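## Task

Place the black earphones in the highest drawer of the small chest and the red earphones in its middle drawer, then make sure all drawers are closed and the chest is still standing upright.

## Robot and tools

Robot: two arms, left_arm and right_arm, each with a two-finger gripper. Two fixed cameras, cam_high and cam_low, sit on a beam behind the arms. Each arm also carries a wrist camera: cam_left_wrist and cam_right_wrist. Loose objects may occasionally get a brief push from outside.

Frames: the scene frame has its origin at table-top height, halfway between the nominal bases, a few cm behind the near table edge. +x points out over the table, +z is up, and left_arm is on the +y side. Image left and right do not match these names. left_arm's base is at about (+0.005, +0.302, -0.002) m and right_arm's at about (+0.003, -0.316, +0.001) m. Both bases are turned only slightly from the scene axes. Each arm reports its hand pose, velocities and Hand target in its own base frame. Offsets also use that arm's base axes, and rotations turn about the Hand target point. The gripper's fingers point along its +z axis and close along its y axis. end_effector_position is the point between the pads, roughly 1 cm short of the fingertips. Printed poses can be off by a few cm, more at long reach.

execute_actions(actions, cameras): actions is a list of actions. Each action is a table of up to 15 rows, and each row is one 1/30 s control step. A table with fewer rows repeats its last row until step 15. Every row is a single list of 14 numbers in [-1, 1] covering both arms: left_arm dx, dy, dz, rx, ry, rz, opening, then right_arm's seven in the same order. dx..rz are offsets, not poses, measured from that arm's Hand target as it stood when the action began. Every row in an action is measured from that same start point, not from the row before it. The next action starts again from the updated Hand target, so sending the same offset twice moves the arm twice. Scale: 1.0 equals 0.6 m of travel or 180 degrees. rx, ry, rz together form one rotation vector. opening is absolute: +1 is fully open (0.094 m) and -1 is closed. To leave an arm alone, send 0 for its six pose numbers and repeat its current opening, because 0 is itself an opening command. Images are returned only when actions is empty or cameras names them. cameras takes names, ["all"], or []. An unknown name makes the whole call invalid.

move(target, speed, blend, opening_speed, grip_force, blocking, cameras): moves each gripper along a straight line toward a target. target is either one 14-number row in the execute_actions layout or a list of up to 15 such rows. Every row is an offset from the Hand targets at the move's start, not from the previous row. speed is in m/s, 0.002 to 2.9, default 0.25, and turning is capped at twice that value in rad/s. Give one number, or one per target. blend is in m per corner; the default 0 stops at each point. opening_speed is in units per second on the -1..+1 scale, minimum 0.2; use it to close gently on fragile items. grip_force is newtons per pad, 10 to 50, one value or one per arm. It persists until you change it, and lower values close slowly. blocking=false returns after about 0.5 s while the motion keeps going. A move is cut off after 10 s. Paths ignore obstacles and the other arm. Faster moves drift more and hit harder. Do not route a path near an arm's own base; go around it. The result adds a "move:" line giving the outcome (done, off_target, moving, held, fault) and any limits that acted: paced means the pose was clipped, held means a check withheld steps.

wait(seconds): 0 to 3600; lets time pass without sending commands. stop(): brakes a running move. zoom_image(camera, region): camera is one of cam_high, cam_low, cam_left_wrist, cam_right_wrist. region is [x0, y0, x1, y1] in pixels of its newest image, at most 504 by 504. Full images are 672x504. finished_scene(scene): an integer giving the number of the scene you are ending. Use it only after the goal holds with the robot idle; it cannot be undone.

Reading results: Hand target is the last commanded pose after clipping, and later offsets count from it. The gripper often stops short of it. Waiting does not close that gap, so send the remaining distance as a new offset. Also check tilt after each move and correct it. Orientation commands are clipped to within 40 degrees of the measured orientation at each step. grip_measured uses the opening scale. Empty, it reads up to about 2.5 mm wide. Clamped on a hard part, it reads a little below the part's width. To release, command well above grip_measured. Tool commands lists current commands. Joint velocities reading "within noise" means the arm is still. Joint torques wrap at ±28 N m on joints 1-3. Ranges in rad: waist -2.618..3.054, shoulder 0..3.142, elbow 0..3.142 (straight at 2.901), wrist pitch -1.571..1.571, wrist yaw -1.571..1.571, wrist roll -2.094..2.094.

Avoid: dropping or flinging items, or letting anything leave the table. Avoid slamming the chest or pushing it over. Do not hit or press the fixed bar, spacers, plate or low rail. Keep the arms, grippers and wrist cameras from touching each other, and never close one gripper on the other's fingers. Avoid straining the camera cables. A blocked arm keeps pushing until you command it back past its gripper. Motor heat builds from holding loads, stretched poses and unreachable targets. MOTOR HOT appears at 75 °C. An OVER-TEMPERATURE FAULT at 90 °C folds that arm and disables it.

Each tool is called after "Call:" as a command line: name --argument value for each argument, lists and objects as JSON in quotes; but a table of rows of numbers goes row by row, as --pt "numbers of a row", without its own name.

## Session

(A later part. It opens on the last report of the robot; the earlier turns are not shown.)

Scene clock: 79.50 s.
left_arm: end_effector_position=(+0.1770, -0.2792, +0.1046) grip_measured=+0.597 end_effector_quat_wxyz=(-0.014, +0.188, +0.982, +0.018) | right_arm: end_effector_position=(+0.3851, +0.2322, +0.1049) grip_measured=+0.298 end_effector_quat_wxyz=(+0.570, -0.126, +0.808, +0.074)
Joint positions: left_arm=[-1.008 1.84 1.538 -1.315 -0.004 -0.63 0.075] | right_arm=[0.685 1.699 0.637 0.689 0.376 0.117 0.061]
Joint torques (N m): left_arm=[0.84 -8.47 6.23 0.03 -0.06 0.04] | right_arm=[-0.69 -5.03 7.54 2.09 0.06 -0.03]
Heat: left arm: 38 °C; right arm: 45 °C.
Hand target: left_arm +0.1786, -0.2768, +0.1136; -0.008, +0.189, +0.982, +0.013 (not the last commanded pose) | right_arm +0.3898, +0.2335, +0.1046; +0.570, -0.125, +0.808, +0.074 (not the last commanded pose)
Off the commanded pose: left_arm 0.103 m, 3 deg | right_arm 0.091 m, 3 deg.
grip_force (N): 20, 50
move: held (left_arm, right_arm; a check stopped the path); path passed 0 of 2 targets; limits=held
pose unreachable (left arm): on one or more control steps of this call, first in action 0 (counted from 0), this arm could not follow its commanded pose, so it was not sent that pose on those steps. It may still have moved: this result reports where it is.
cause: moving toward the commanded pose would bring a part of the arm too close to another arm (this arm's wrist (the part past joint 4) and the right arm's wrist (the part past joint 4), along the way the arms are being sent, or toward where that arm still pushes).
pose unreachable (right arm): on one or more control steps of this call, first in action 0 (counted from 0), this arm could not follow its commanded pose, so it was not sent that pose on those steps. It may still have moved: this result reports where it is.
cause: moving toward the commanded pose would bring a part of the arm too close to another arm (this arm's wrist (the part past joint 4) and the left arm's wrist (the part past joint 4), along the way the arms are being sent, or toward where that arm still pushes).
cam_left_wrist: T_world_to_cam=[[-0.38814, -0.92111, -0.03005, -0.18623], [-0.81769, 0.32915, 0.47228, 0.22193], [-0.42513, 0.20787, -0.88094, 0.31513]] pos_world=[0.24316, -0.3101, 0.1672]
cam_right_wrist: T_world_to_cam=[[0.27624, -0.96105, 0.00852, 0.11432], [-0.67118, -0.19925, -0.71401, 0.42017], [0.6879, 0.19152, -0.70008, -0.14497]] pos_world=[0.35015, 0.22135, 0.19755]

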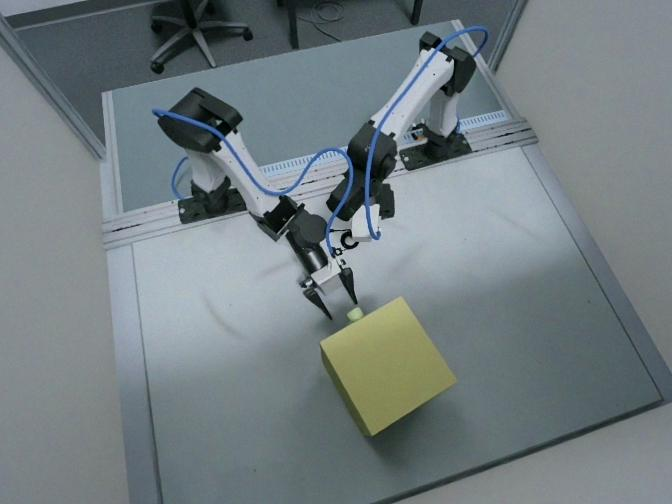

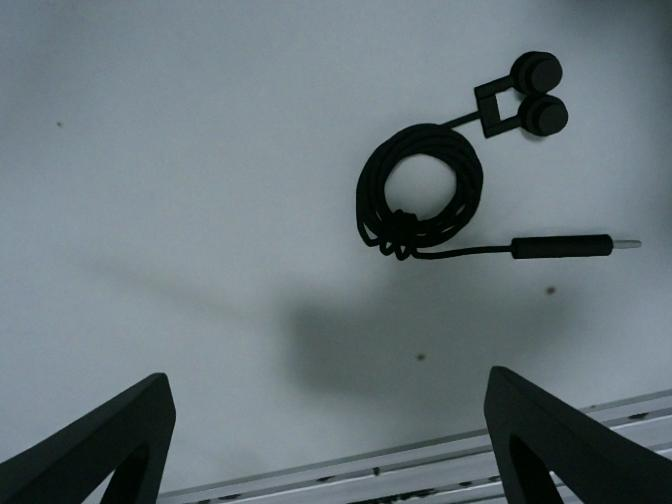

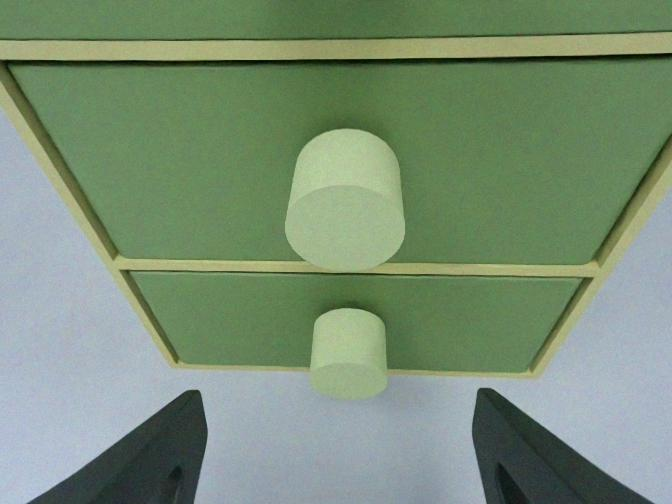

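Call:
move --target '[0.0357,0.178,0.0607,0,0,0,0.6,-0.0273,-0.01,0.1507,0.01129,-0.01284,-0.00424,0.3]' --speed 0.25 --cameras '["cam_low","cam_right_wrist"]'

Scene clock: 84.83 s.
left_arm: end_effector_position=(+0.2025, -0.1769, +0.1453) grip_measured=+0.597 end_effector_quat_wxyz=(-0.013, +0.188, +0.982, +0.011) | right_arm: end_effector_position=(+0.3720, +0.2254, +0.1757) grip_measured=+0.298 end_effector_quat_wxyz=(+0.575, -0.124, +0.806, +0.073)
Joint positions: left_arm=[-0.722 1.591 1.413 -1.426 -0.007 -0.344 0.075] | right_arm=[0.7 1.444 0.726 0.353 0.396 0.12 0.061]
Joint torques (N m): left_arm=[0.96 -7.25 4.74 0.09 -0.11 0.06] | right_arm=[0.38 -6.84 9.29 2.01 0.22 0.11]
Heat: left arm: 38 °C; right arm: 45 °C.
Hand target: left_arm +0.2000, -0.1699, +0.1499; -0.008, +0.190, +0.982, +0.014 | right_arm +0.3734, +0.2275, +0.1949; +0.589, -0.111, +0.796, +0.082
Off the commanded pose: left_arm 0.009 m, 1 deg | right_arm 0.019 m, 3 deg.
grip_force (N): 20, 50
move: off_target (right_arm)
cam_right_wrist: T_world_to_cam=[[0.27198, -0.96225, 0.00974, 0.11255], [-0.66503, -0.19527, -0.72084, 0.45852], [0.69553, 0.18958, -0.69304, -0.08872]] pos_world=[0.33603, 0.21465, 0.26793]

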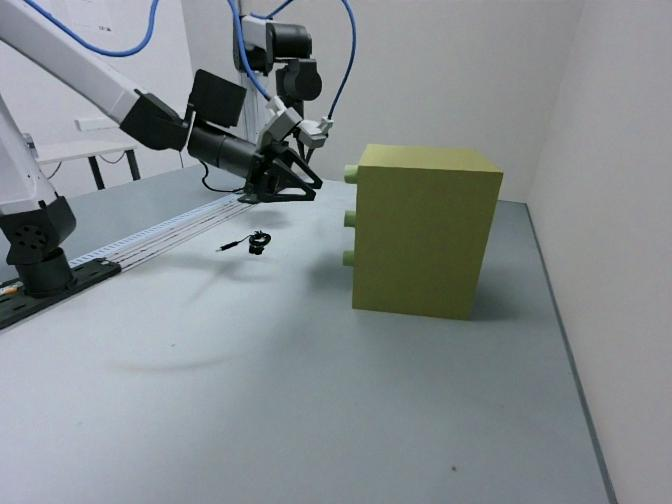

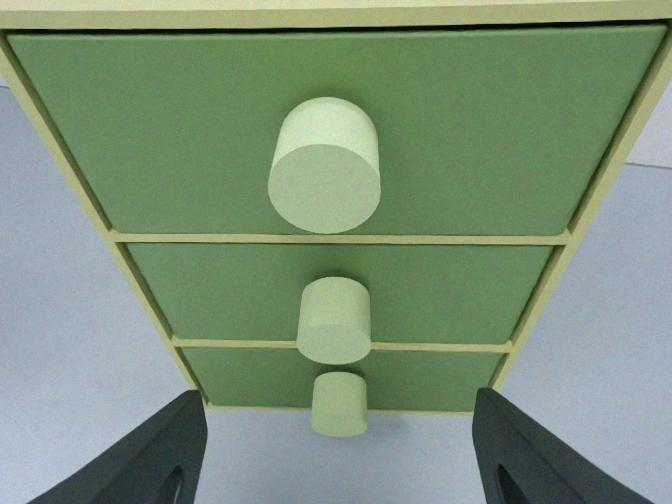

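Call:
move --pt "0 0 0 0 0 0 0.6 0.0972 0.0345 0.0252 0 0 0 0.3" --pt "0 0 0 0 0 0 0.6 0.0972 0.0345 0.0252 0 0 0 -0.55" --speed '[0.12,0.1]' --cameras '["cam_right_wrist"]'

Scene clock: 89.30 s.
left_arm: end_effector_position=(+0.2025, -0.1769, +0.1453) grip_measured=+0.597 end_effector_quat_wxyz=(-0.013, +0.188, +0.982, +0.011) | right_arm: end_effector_position=(+0.4266, +0.2437, +0.2124) grip_measured=-0.458 end_effector_quat_wxyz=(+0.593, -0.104, +0.794, +0.080)
Joint positions: left_arm=[-0.722 1.591 1.413 -1.426 -0.007 -0.343 0.075] | right_arm=[0.646 1.6 0.981 0.31 0.365 0.118 0.025]
Joint torques (N m): left_arm=[0.92 -7.19 4.79 0.08 -0.11 0.04] | right_arm=[-0.66 -4.82 9.47 2.01 -0.11 -0.1]
Heat: left arm: 38 °C; right arm: 45 °C.
Hand target: left_arm +0.2000, -0.1699, +0.1499; -0.009, +0.189, +0.982, +0.014 | right_arm +0.4317, +0.2482, +0.2102; +0.589, -0.110, +0.796, +0.082
Off the commanded pose: left_arm 0.009 m, 1 deg | right_arm 0.007 m, 1 deg.
grip_force (N): 20, 50
move: done
cam_right_wrist: T_world_to_cam=[[0.24845, -0.96843, -0.02035, 0.13284], [-0.64127, -0.14869, -0.75277, 0.51029], [0.72598, 0.20007, -0.65797, -0.12782]] pos_world=[0.38702, 0.2301, 0.30273]

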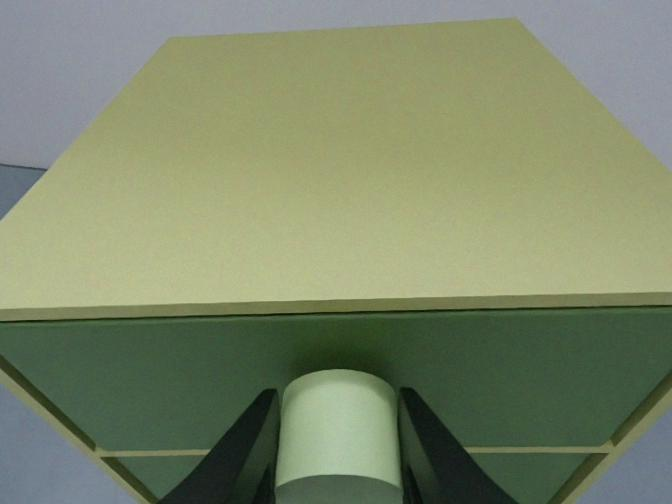

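Call:
move --pt "0 0 0 0 0 0 0.6 -0.1843 -0.0525 0 0 0 0 -0.55" --pt "0 0 0 0 0 0 0.6 -0.1843 -0.0525 0 0 0 0 0.25" --pt "0 0 0 0 0 0 0.6 -0.3446 -0.0982 0 0 0 0 0.25" --pt "-0.0442 -0.246 -0.1 0 0 0 0.6 -0.2595 -0.3403 0 0 0 0 0.25" --speed '[0.1,0.1,0.2,0.3]' --blend '[0,0,0.02,0]' --cameras '["all"]'

Scene clock: 97.40 s.
left_arm: end_effector_position=(+0.1696, -0.3077, +0.0871) grip_measured=+0.597 end_effector_quat_wxyz=(-0.018, +0.192, +0.981, +0.022) | right_arm: end_effector_position=(+0.2755, +0.0426, +0.2051) grip_measured=+0.248 end_effector_quat_wxyz=(+0.588, -0.103, +0.799, +0.080)
Joint positions: left_arm=[-1.068 1.937 1.596 -1.287 -0.002 -0.681 0.075] | right_arm=[-0.006 0.544 0.42 -0.188 -0.257 -0.075 0.059]
Joint torques (N m): left_arm=[-0.18 -6.53 8.06 0.23 -0.06 -0.18] | right_arm=[-0.76 1.25 9.17 2.06 -0.24 -0.11]
Heat: left arm: 38 °C; right arm: 46 °C.
Hand target: left_arm +0.1735, -0.3176, +0.0901; -0.008, +0.189, +0.982, +0.014 | right_arm +0.2761, +0.0440, +0.2101; +0.589, -0.111, +0.796, +0.082
Off the commanded pose: left_arm 0.011 m, 1 deg | right_arm 0.005 m, 1 deg.
grip_force (N): 20, 50
move: off_target (left_arm)
cam_left_wrist: T_world_to_cam=[[-0.39603, -0.91752, -0.03621, -0.21286], [-0.81237, 0.33171, 0.47961, 0.23277], [-0.42804, 0.21935, -0.87674, 0.30619]] pos_world=[0.23585, -0.33968, 0.1491]
cam_right_wrist: T_world_to_cam=[[0.24685, -0.96881, -0.02175, -0.02378], [-0.65153, -0.14931, -0.74379, 0.379], [0.71734, 0.19777, -0.66806, 0.02196]] pos_world=[0.23704, 0.0292, 0.29605]

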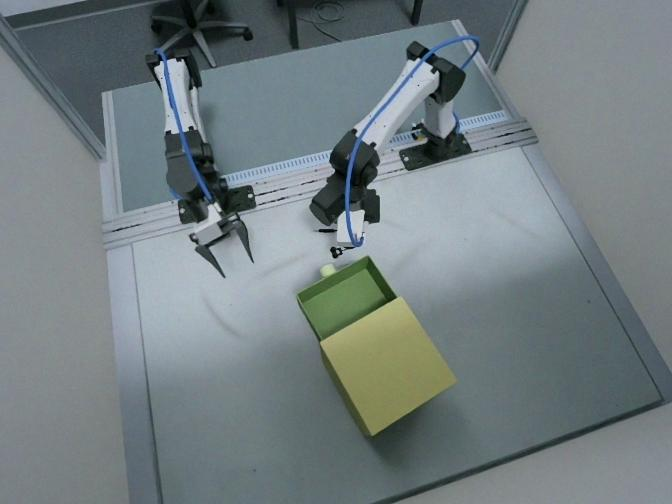

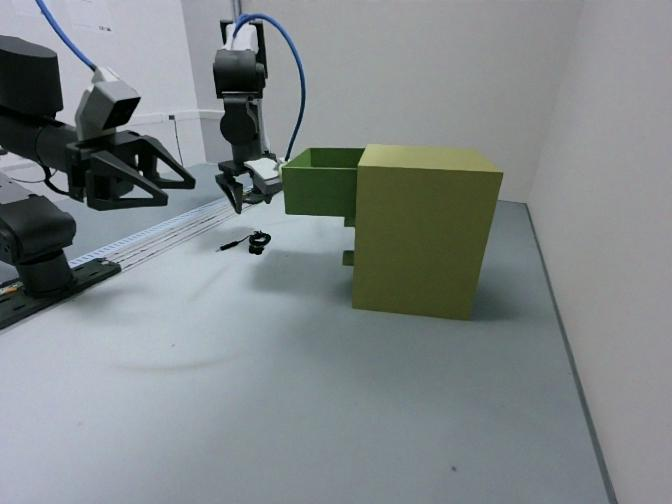

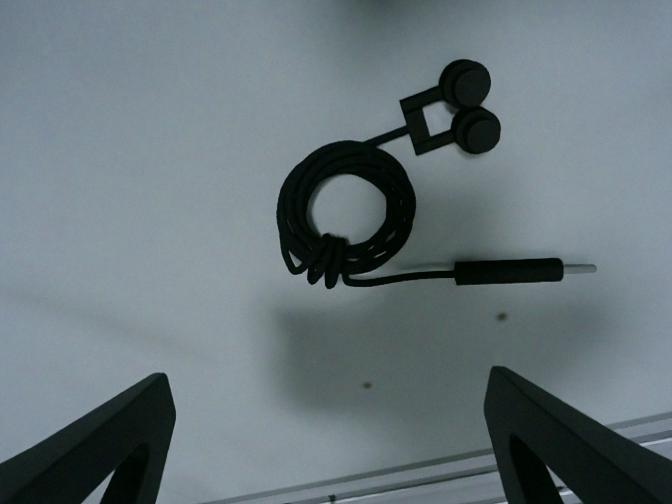

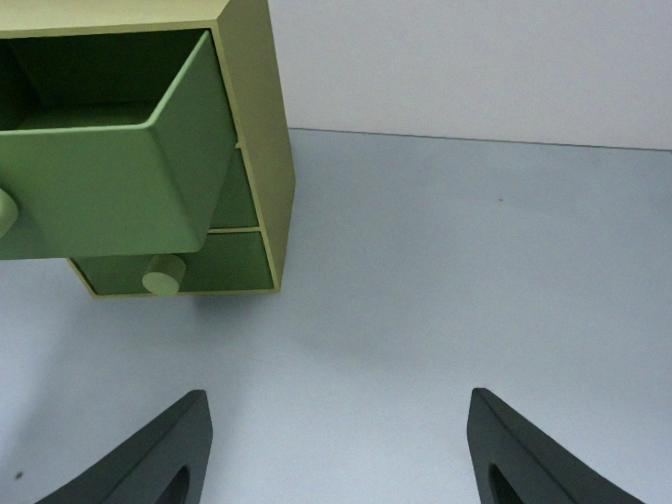

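Call:
move --target '[0.0058,-0.0057,-0.1335,0,0,0,-1,0,0,0,0,0,0,0.25]' --speed 0.1 --grip_force '[20,50]' --cameras '["cam_left_wrist"]'

Scene clock: 105.07 s.
left_arm: end_effector_position=(+0.1772, -0.3215, +0.0177) grip_measured=-0.586 end_effector_quat_wxyz=(-0.007, +0.192, +0.981, +0.010) | right_arm: end_effector_position=(+0.2754, +0.0428, +0.2051) grip_measured=+0.248 end_effector_quat_wxyz=(+0.588, -0.104, +0.798, +0.080)
Joint positions: left_arm=[-1.068 2.024 1.439 -1.01 -0.002 -0.681 0.019] | right_arm=[-0.006 0.544 0.42 -0.188 -0.258 -0.075 0.059]
Joint velocities: left_arm=[-0.002 -0.007 0.007 -0.022 0.066 0.066 -0.006] | right_arm=[within noise]
Joint torques (N m): left_arm=[0.21 -6.89 4.44 0.42 -0.06 -0.14] | right_arm=[-0.73 1.25 9.18 2.06 -0.24 -0.12]
Heat: left arm: 37 °C; right arm: 46 °C.
Hand target: left_arm +0.1769, -0.3209, +0.0099; -0.008, +0.189, +0.982, +0.014 | right_arm +0.2760, +0.0441, +0.2101; +0.589, -0.111, +0.796, +0.082
Off the commanded pose: left_arm 0.008 m, 1 deg | right_arm 0.005 m, 1 deg.
grip_force (N): 20, 50
move: moving (left_arm; no rest 5 s after the path's end)
cam_left_wrist: T_world_to_cam=[[-0.3956, -0.91829, -0.0158, -0.22575], [-0.81984, 0.34533, 0.45674, 0.28297], [-0.41396, 0.19364, -0.88946, 0.24106]] pos_world=[0.24247, -0.3517, 0.0816]

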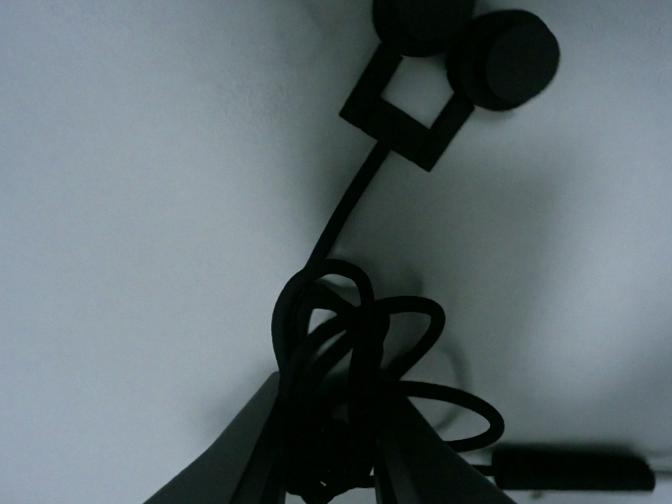

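Call:
wait --seconds 1.0 --cameras '["cam_left_wrist"]'

Scene clock: 106.50 s.
left_arm: end_effector_position=(+0.1772, -0.3215, +0.0177) grip_measured=-0.700 end_effector_quat_wxyz=(-0.007, +0.192, +0.981, +0.010) | right_arm: end_effector_position=(+0.2754, +0.0428, +0.2051) grip_measured=+0.248 end_effector_quat_wxyz=(+0.588, -0.104, +0.798, +0.080)
Joint positions: left_arm=[-1.068 2.024 1.439 -1.01 -0.002 -0.681 0.014] | right_arm=[-0.006 0.544 0.42 -0.188 -0.258 -0.075 0.059]
Joint torques (N m): left_arm=[0.14 -6.97 4.45 0.43 -0.07 -0.15] | right_arm=[-0.73 1.24 9.16 2.06 -0.23 -0.13]
Heat: left arm: 37 °C; right arm: 46 °C.
Hand target: left_arm +0.1769, -0.3209, +0.0099; -0.008, +0.189, +0.982, +0.014 | right_arm +0.2760, +0.0441, +0.2101; +0.589, -0.111, +0.796, +0.082
Tool commands: left_gripper/opening=-1.0 right_gripper/opening=+0.25
Off the commanded pose: left_arm 0.008 m, 1 deg | right_arm 0.005 m, 1 deg.
grip_force (N): 20, 50
wait: 1.00 s; at rest by 0.67 s
cam_left_wrist: T_world_to_cam=[[-0.3956, -0.91829, -0.0158, -0.22575], [-0.81984, 0.34533, 0.45674, 0.28297], [-0.41396, 0.19364, -0.88946, 0.24106]] pos_world=[0.24247, -0.3517, 0.0816]

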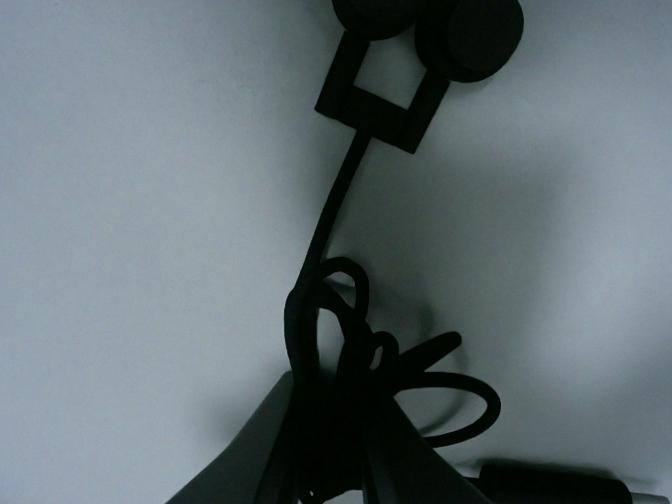

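Call:
move --pt "0 0 0.1667 0 0 0 -1 0 0 0 0 0 0 0.25" --pt "0.0552 0.0182 0.5168 -0.0684 -0.1188 -0.036 -1 0 0 0 0 0 0 0.25" --pt "0.3068 -0.0802 0.5668 -0.1368 -0.2375 -0.0721 -1 0 0 0 0 0 0 0.25" --speed '[0.2,0.3,0.3]' --blend '[0.03,0.04,0]' --cameras '["all"]'

Scene clock: 113.63 s.
left_arm: end_effector_position=(+0.3558, -0.3660, +0.3431) grip_measured=-0.745 end_effector_quat_wxyz=(+0.378, +0.275, +0.877, -0.114) | right_arm: end_effector_position=(+0.2754, +0.0428, +0.2051) grip_measured=+0.248 end_effector_quat_wxyz=(+0.588, -0.104, +0.798, +0.080)
Joint positions: left_arm=[-0.865 2.086 2.594 -1.286 -0.192 -0.175 0.012] | right_arm=[-0.006 0.544 0.42 -0.188 -0.258 -0.075 0.059]
Joint torques (N m): left_arm=[0.96 -7.21 7.76 1.88 0.02 0.04] | right_arm=[-0.76 1.22 9.16 2.06 -0.24 -0.12]
Heat: left arm: 38 °C; right arm: 46 °C.
Hand target: left_arm +0.3610, -0.3690, +0.3500; +0.388, +0.275, +0.871, -0.122 | right_arm +0.2760, +0.0441, +0.2101; +0.589, -0.111, +0.796, +0.082
Off the commanded pose: left_arm 0.009 m, 2 deg | right_arm 0.005 m, 1 deg.
grip_force (N): 20, 50
move: done
cam_left_wrist: T_world_to_cam=[[-0.58011, -0.81424, -0.02199, -0.08494], [-0.75948, 0.55046, -0.34668, 0.6254], [0.29439, -0.18441, -0.93773, 0.23915]] pos_world=[0.3553, -0.36931, 0.4392]
cam_right_wrist: T_world_to_cam=[[0.24793, -0.96853, -0.02204, -0.02384], [-0.65138, -0.14982, -0.74382, 0.37894], [0.71711, 0.19876, -0.66802, 0.02203]] pos_world=[0.23694, 0.0293, 0.29605]

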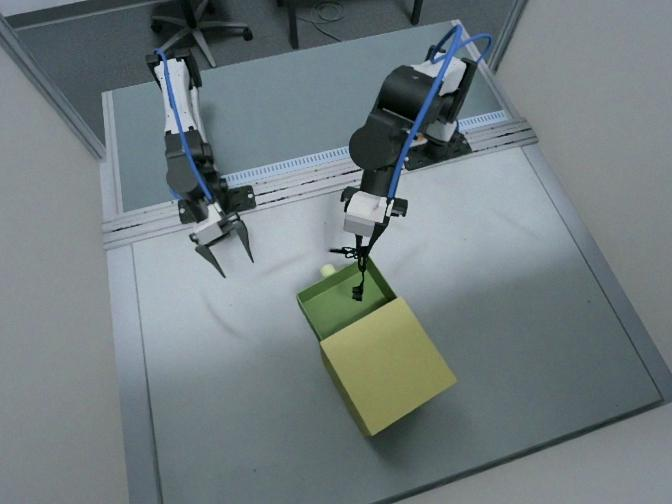

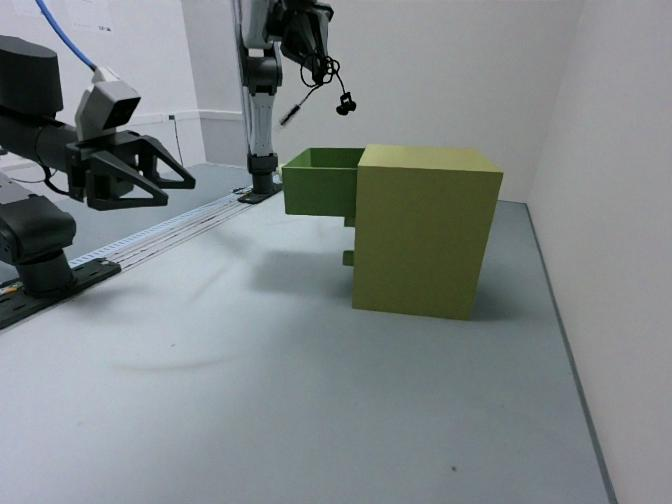

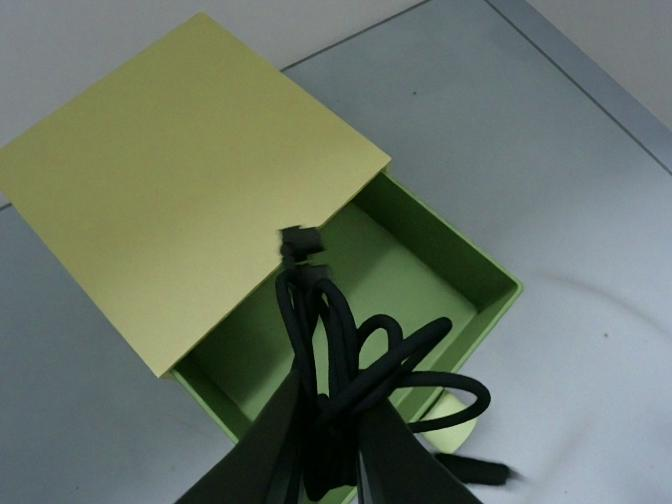

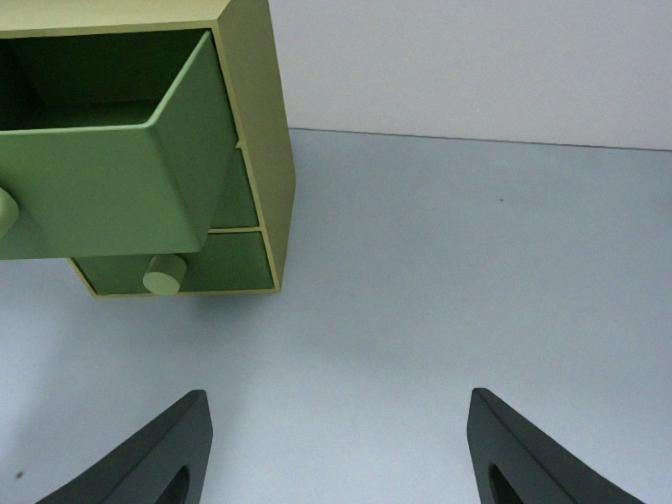

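Call:
zoom_image --camera "cam_low" --region '[240, 30, 400, 230]'

Call:
zoom_image --camera "cam_high" --region '[280, 170, 440, 330]'

Call:
zoom_image --camera "cam_left_wrist" --region '[200, 180, 560, 504]'

Scaled by 2.520 from the camera's image (finer frame: 960x720).

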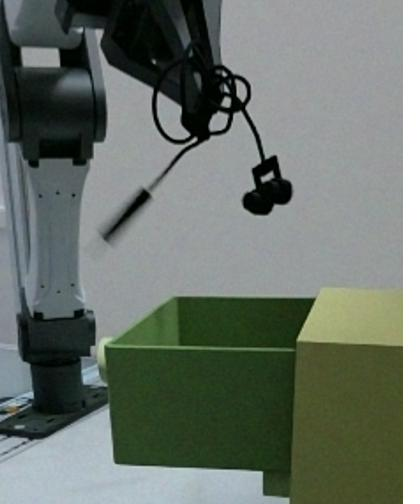

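Scaled by 3.150 from the camera's image (finer frame: 960x720).

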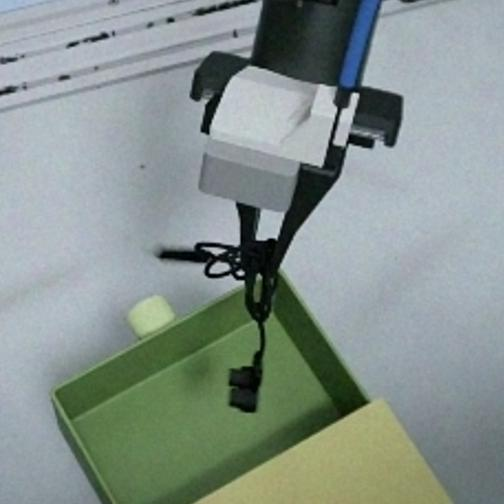

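Scaled by 1.400 from the camera's image (finer frame: 960x720).

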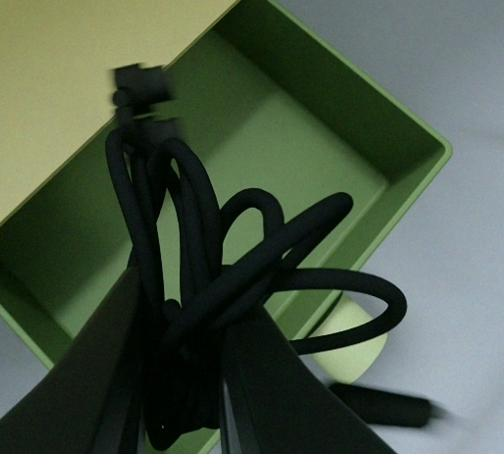

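Call:
wait --seconds 0.1 --cameras '["cam_high","cam_low","cam_left_wrist"]'

Call:
zoom_image --camera "cam_low" --region '[240, 30, 400, 230]'

Call:
zoom_image --camera "cam_high" --region '[280, 170, 440, 330]'

Scene clock: 126.23 s.
left_arm: end_effector_position=(+0.3558, -0.3660, +0.3432) grip_measured=-0.745 end_effector_quat_wxyz=(+0.378, +0.275, +0.877, -0.114) | right_arm: end_effector_position=(+0.2754, +0.0428, +0.2051) grip_measured=+0.248 end_effector_quat_wxyz=(+0.588, -0.104, +0.798, +0.080)
Joint positions: left_arm=[-0.865 2.086 2.595 -1.286 -0.192 -0.175 0.012] | right_arm=[-0.006 0.544 0.42 -0.188 -0.258 -0.075 0.059]
Joint torques (N m): left_arm=[0.88 -7.21 7.68 1.86 0.04 0.03] | right_arm=[-0.72 1.25 9.18 2.06 -0.23 -0.13]
Heat: left arm: 38 °C; right arm: 46 °C.
Hand target: left_arm +0.3610, -0.3690, +0.3500; +0.388, +0.275, +0.871, -0.122 | right_arm +0.2760, +0.0441, +0.2101; +0.589, -0.111, +0.796, +0.082
Tool commands: left_gripper/opening=-1.0 right_gripper/opening=+0.25
Off the commanded pose: left_arm 0.009 m, 2 deg | right_arm 0.005 m, 1 deg.
grip_force (N): 20, 50
wait: 0.10 s; at rest from the start
cam_left_wrist: T_world_to_cam=[[-0.58012, -0.81424, -0.02186, -0.0849], [-0.75939, 0.55037, -0.34701, 0.6255], [0.29458, -0.18471, -0.93761, 0.23913]] pos_world=[0.3553, -0.36921, 0.4394]

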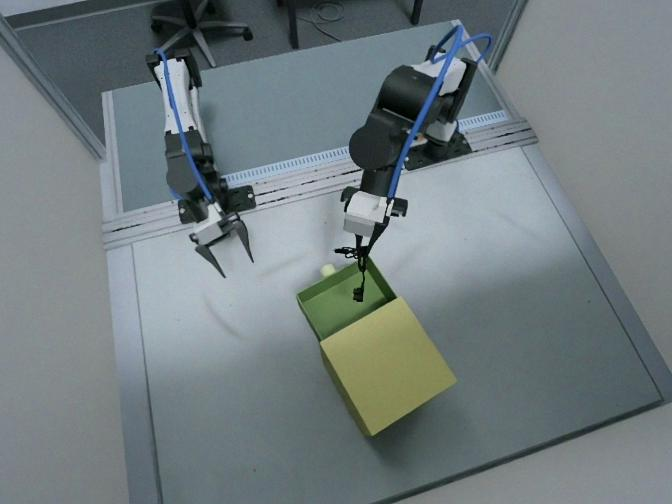

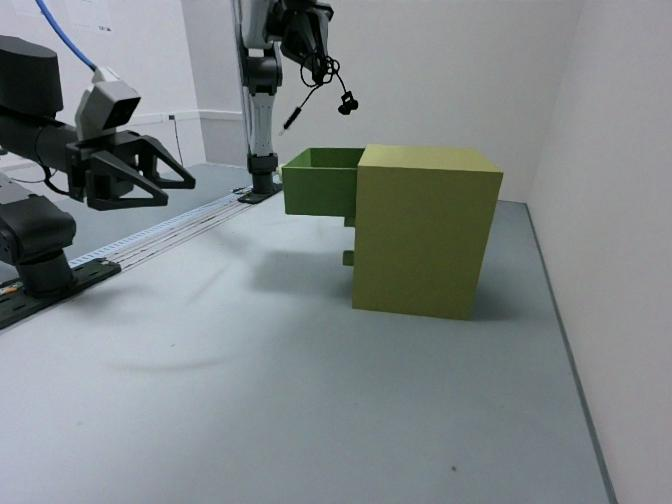

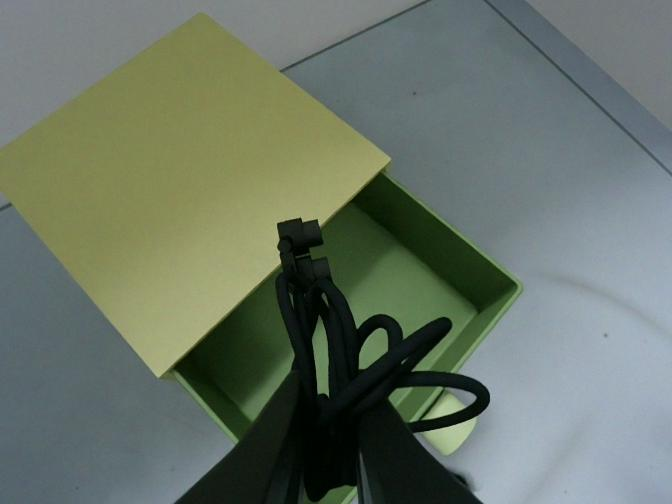

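Scaled by 2.520 from the camera's image (finer frame: 960x720).

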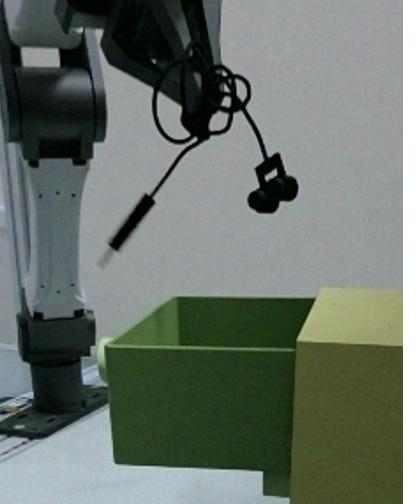

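Scaled by 3.150 from the camera's image (finer frame: 960x720).

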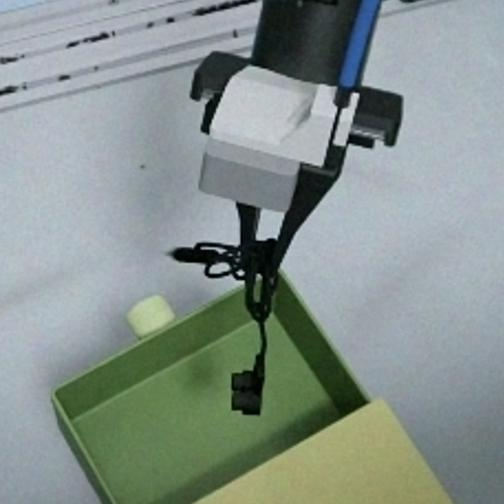

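Call:
move --target '[0.0517,-0.0117,0,-0.10515,-0.06793,-0.24123,-1,0,0,0,0,0,0,0.25]' --speed 0.3 --cameras '["cam_high","cam_low","cam_left_wrist"]'

Call:
zoom_image --camera "cam_low" --region '[240, 30, 400, 230]'

Call:
zoom_image --camera "cam_high" --region '[280, 170, 440, 330]'

Scene clock: 132.27 s.
left_arm: end_effector_position=(+0.3894, -0.3764, +0.3482) grip_measured=-0.745 end_effector_quat_wxyz=(+0.433, +0.519, +0.641, -0.363) | right_arm: end_effector_position=(+0.2754, +0.0428, +0.2051) grip_measured=+0.248 end_effector_quat_wxyz=(+0.588, -0.104, +0.798, +0.080)
Joint positions: left_arm=[-0.545 1.956 2.08 -0.647 0.762 0.361 0.012] | right_arm=[-0.006 0.544 0.42 -0.188 -0.258 -0.075 0.059]
Joint torques (N m): left_arm=[0.88 -8.5 5.2 2.12 0.35 0] | right_arm=[-0.75 1.22 9.16 2.07 -0.23 -0.13]
Heat: left arm: 38 °C; right arm: 47 °C.
Hand target: left_arm +0.3920, -0.3761, +0.3500; +0.442, +0.521, +0.632, -0.365 | right_arm +0.2760, +0.0441, +0.2101; +0.589, -0.111, +0.796, +0.082
Off the commanded pose: left_arm 0.003 m, 2 deg | right_arm 0.005 m, 1 deg.
grip_force (N): 20, 50
move: done
cam_left_wrist: T_world_to_cam=[[-0.98163, -0.19079, -0.00177, 0.31015], [-0.13914, 0.72219, -0.67755, 0.59669], [0.13055, -0.66486, -0.73547, 0.04469]] pos_world=[0.38164, -0.34204, 0.43771]

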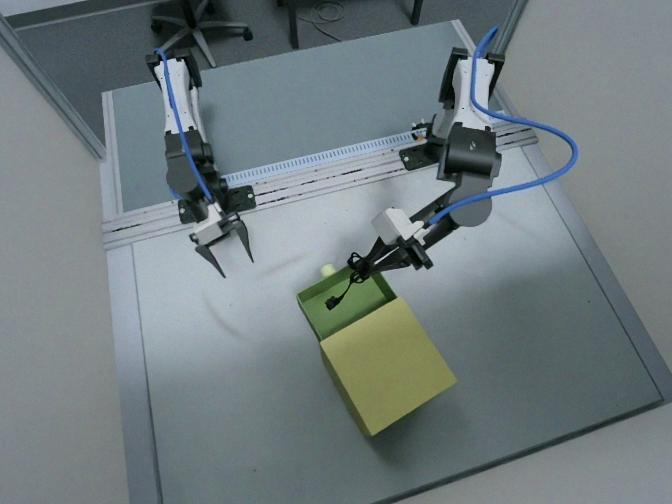

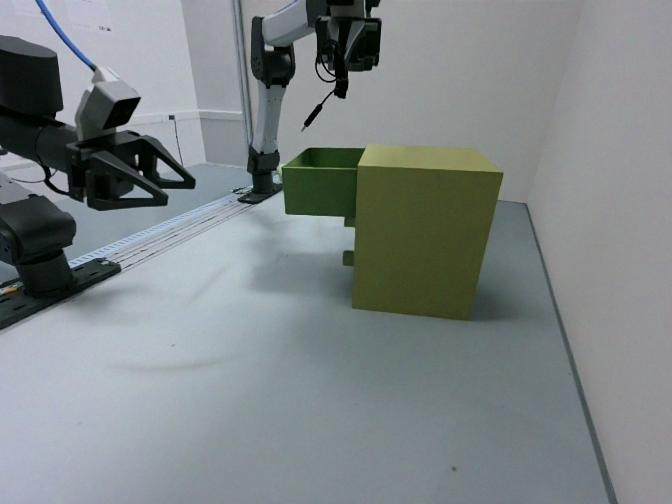

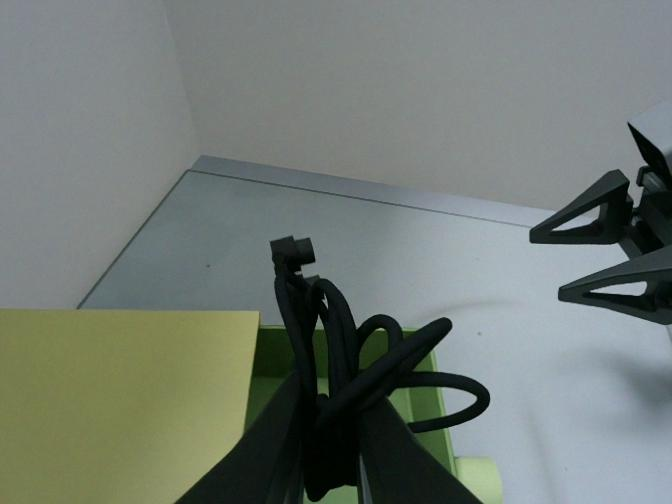

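Scaled by 2.520 from the camera's image (finer frame: 960x720).

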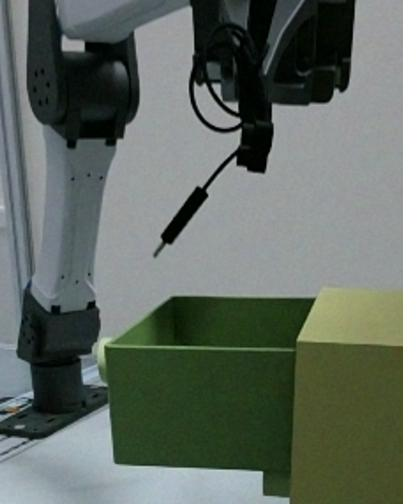

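Scaled by 3.150 from the camera's image (finer frame: 960x720).

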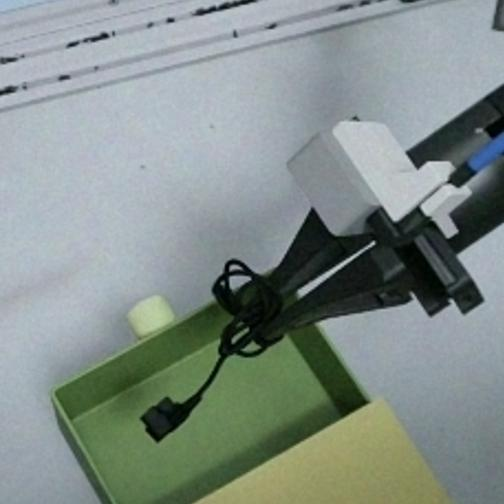

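Call:
move --target '[0.0025,0.0127,-0.1783,0.0818,0.0159,0,-1,0,0,0,0,0,0,0.25]' --speed 0.12 --cameras '["cam_high","cam_low","cam_left_wrist","cam_right_wrist"]'

Call:
zoom_image --camera "cam_low" --region '[240, 50, 400, 250]'

Call:
zoom_image --camera "cam_high" --region '[280, 190, 440, 350]'

Scene clock: 139.83 s.
left_arm: end_effector_position=(+0.3954, -0.3664, +0.2560) grip_measured=-0.746 end_effector_quat_wxyz=(+0.369, +0.560, +0.681, -0.296) | right_arm: end_effector_position=(+0.2754, +0.0428, +0.2051) grip_measured=+0.248 end_effector_quat_wxyz=(+0.588, -0.104, +0.798, +0.080)
Joint positions: left_arm=[-0.551 1.995 1.952 -0.726 0.651 0.542 0.012] | right_arm=[-0.006 0.544 0.42 -0.188 -0.258 -0.075 0.059]
Joint torques (N m): left_arm=[-0.32 -7.77 5.5 1.54 0.2 0.04] | right_arm=[-0.75 1.24 9.13 2.06 -0.23 -0.12]
Heat: left arm: 38 °C; right arm: 47 °C.
Hand target: left_arm +0.3935, -0.3685, +0.2431; +0.356, +0.565, +0.684, -0.294 | right_arm +0.2760, +0.0441, +0.2101; +0.589, -0.111, +0.796, +0.082
Off the commanded pose: left_arm 0.013 m, 2 deg | right_arm 0.005 m, 1 deg.
grip_force (N): 20, 50
move: off_target (left_arm)
cam_left_wrist: T_world_to_cam=[[-0.9819, -0.18755, -0.02629, 0.32536], [-0.14907, 0.85099, -0.50358, 0.5344], [0.11682, -0.49054, -0.86355, 0.08483]] pos_world=[0.38923, -0.35213, 0.35092]
cam_right_wrist: T_world_to_cam=[[0.24793, -0.96853, -0.02204, -0.02384], [-0.65138, -0.14982, -0.74382, 0.37894], [0.71711, 0.19876, -0.66802, 0.02203]] pos_world=[0.23694, 0.0293, 0.29605]

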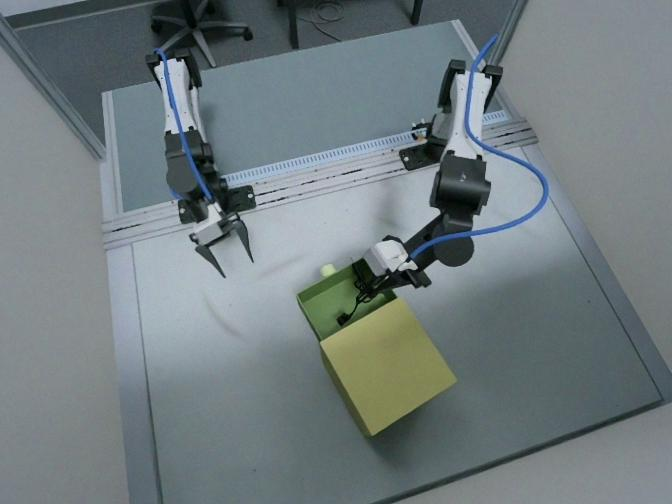

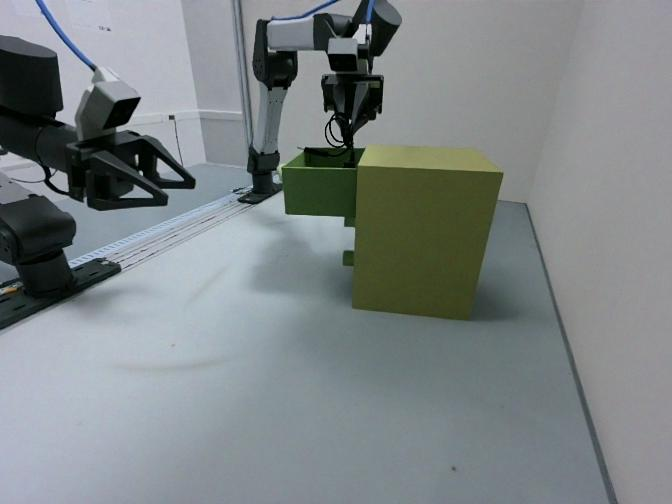

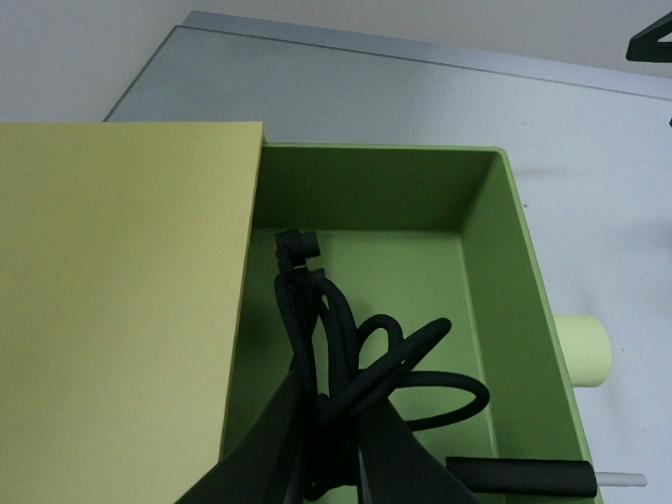

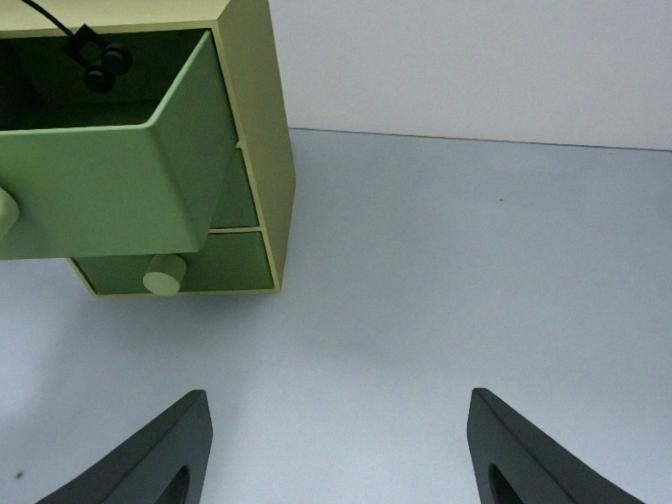

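Scaled by 2.520 from the camera's image (finer frame: 960x720).

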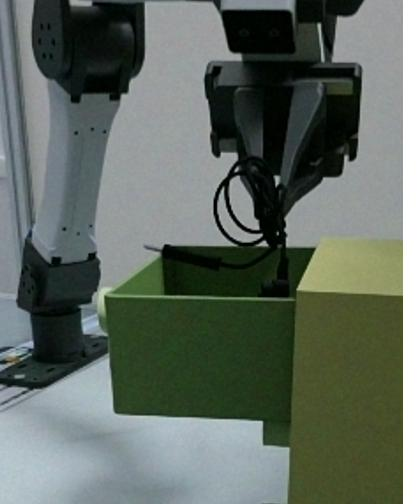

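Scaled by 3.150 from the camera's image (finer frame: 960x720).

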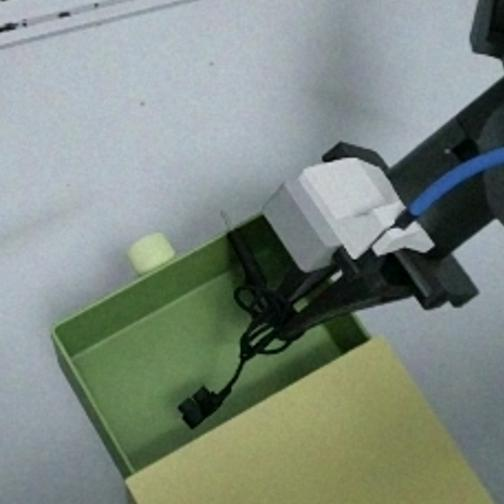

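Call:
move --pt "0 0 0.1648 -0.0818 -0.0159 0 -1 0 0 0 0 0 0 0.25" --pt "0.0183 -0.0058 0.1648 -0.08288 -0.00944 -0.04971 -1 0 0 0 0 0 0 0.25" --pt "0.0183 -0.0058 -0.0052 -0.0055 -0.0011 -0.05 -1 0 0 0 0 0 0 0.25" --speed '[0.15,0.15,0.12]' --blend '[0.01,0,0]' --cameras '["cam_high","cam_low","cam_left_wrist","cam_right_wrist"]'

Call:
zoom_image --camera "cam_low" --region '[240, 50, 400, 250]'

Call:
zoom_image --camera "cam_high" --region '[280, 190, 440, 350]'

Scene clock: 150.70 s.
left_arm: end_effector_position=(+0.4036, -0.3706, +0.2520) grip_measured=-0.746 end_effector_quat_wxyz=(+0.346, +0.610, +0.632, -0.330) | right_arm: end_effector_position=(+0.2754, +0.0428, +0.2051) grip_measured=+0.248 end_effector_quat_wxyz=(+0.588, -0.104, +0.798, +0.080)
Joint positions: left_arm=[-0.514 2.165 2.212 -0.932 0.794 0.725 0.012] | right_arm=[-0.006 0.544 0.42 -0.188 -0.258 -0.075 0.059]
Joint torques (N m): left_arm=[-0.1 -8.64 5.27 1.39 0.2 0.05] | right_arm=[-0.7 1.25 9.13 2.07 -0.24 -0.12]
Heat: left arm: 39 °C; right arm: 48 °C.
Hand target: left_arm +0.4045, -0.3719, +0.2399; +0.338, +0.614, +0.635, -0.326 | right_arm +0.2760, +0.0441, +0.2101; +0.589, -0.111, +0.796, +0.082
Off the commanded pose: left_arm 0.012 m, 1 deg | right_arm 0.005 m, 1 deg.
grip_force (N): 20, 50
move: off_target (left_arm)
cam_left_wrist: T_world_to_cam=[[-0.99936, -0.0272, -0.02318, 0.39822], [-0.0114, 0.85741, -0.5145, 0.48682], [0.03387, -0.51391, -0.85718, 0.10164]] pos_world=[0.40008, -0.35434, 0.34683]
cam_right_wrist: T_world_to_cam=[[0.24793, -0.96853, -0.02204, -0.02384], [-0.65138, -0.14982, -0.74382, 0.37894], [0.71711, 0.19876, -0.66802, 0.02203]] pos_world=[0.23694, 0.0293, 0.29605]

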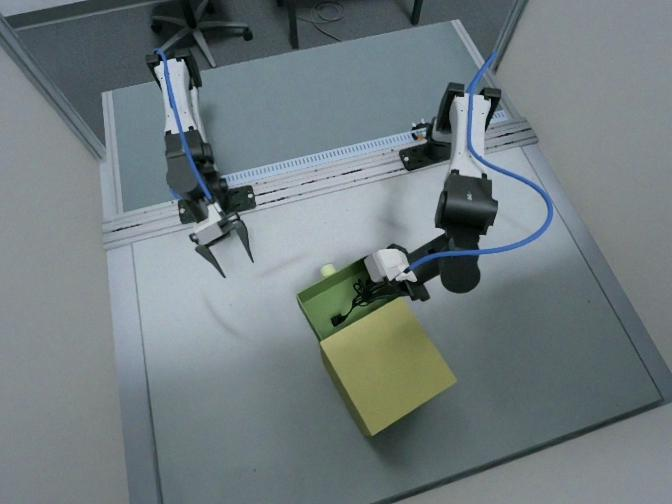

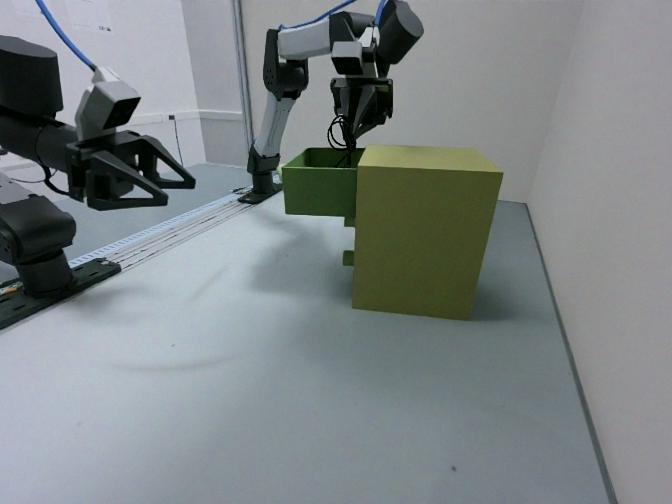

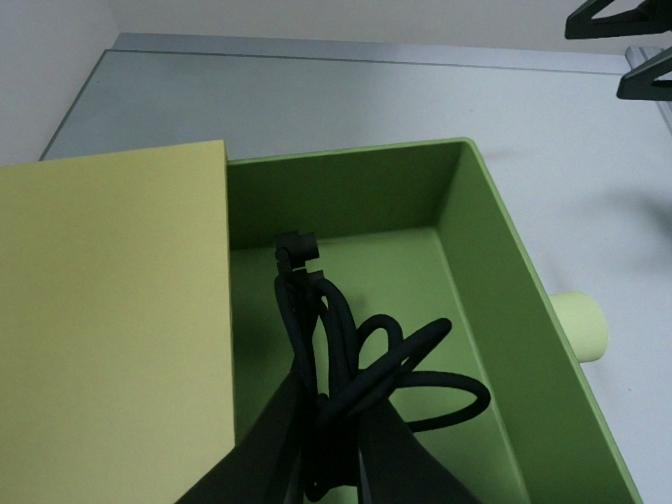

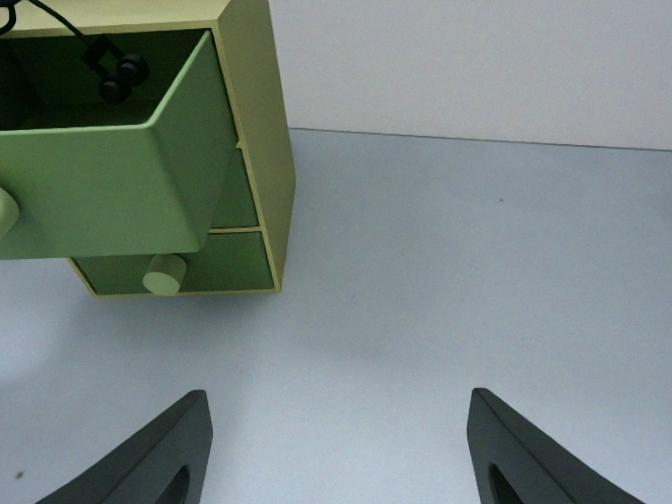

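Scaled by 2.520 from the camera's image (finer frame: 960x720).

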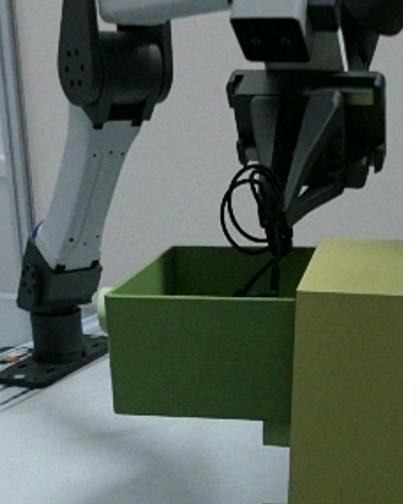

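Scaled by 3.150 from the camera's image (finer frame: 960x720).

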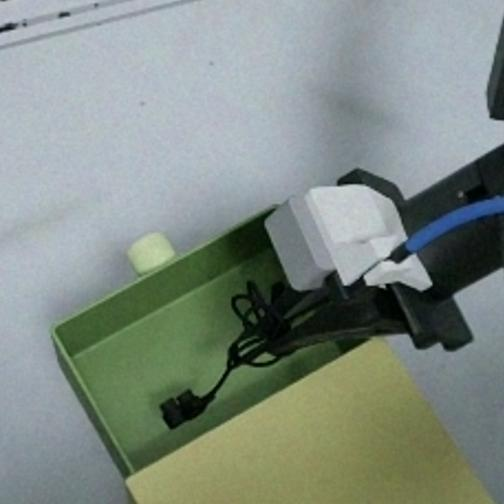

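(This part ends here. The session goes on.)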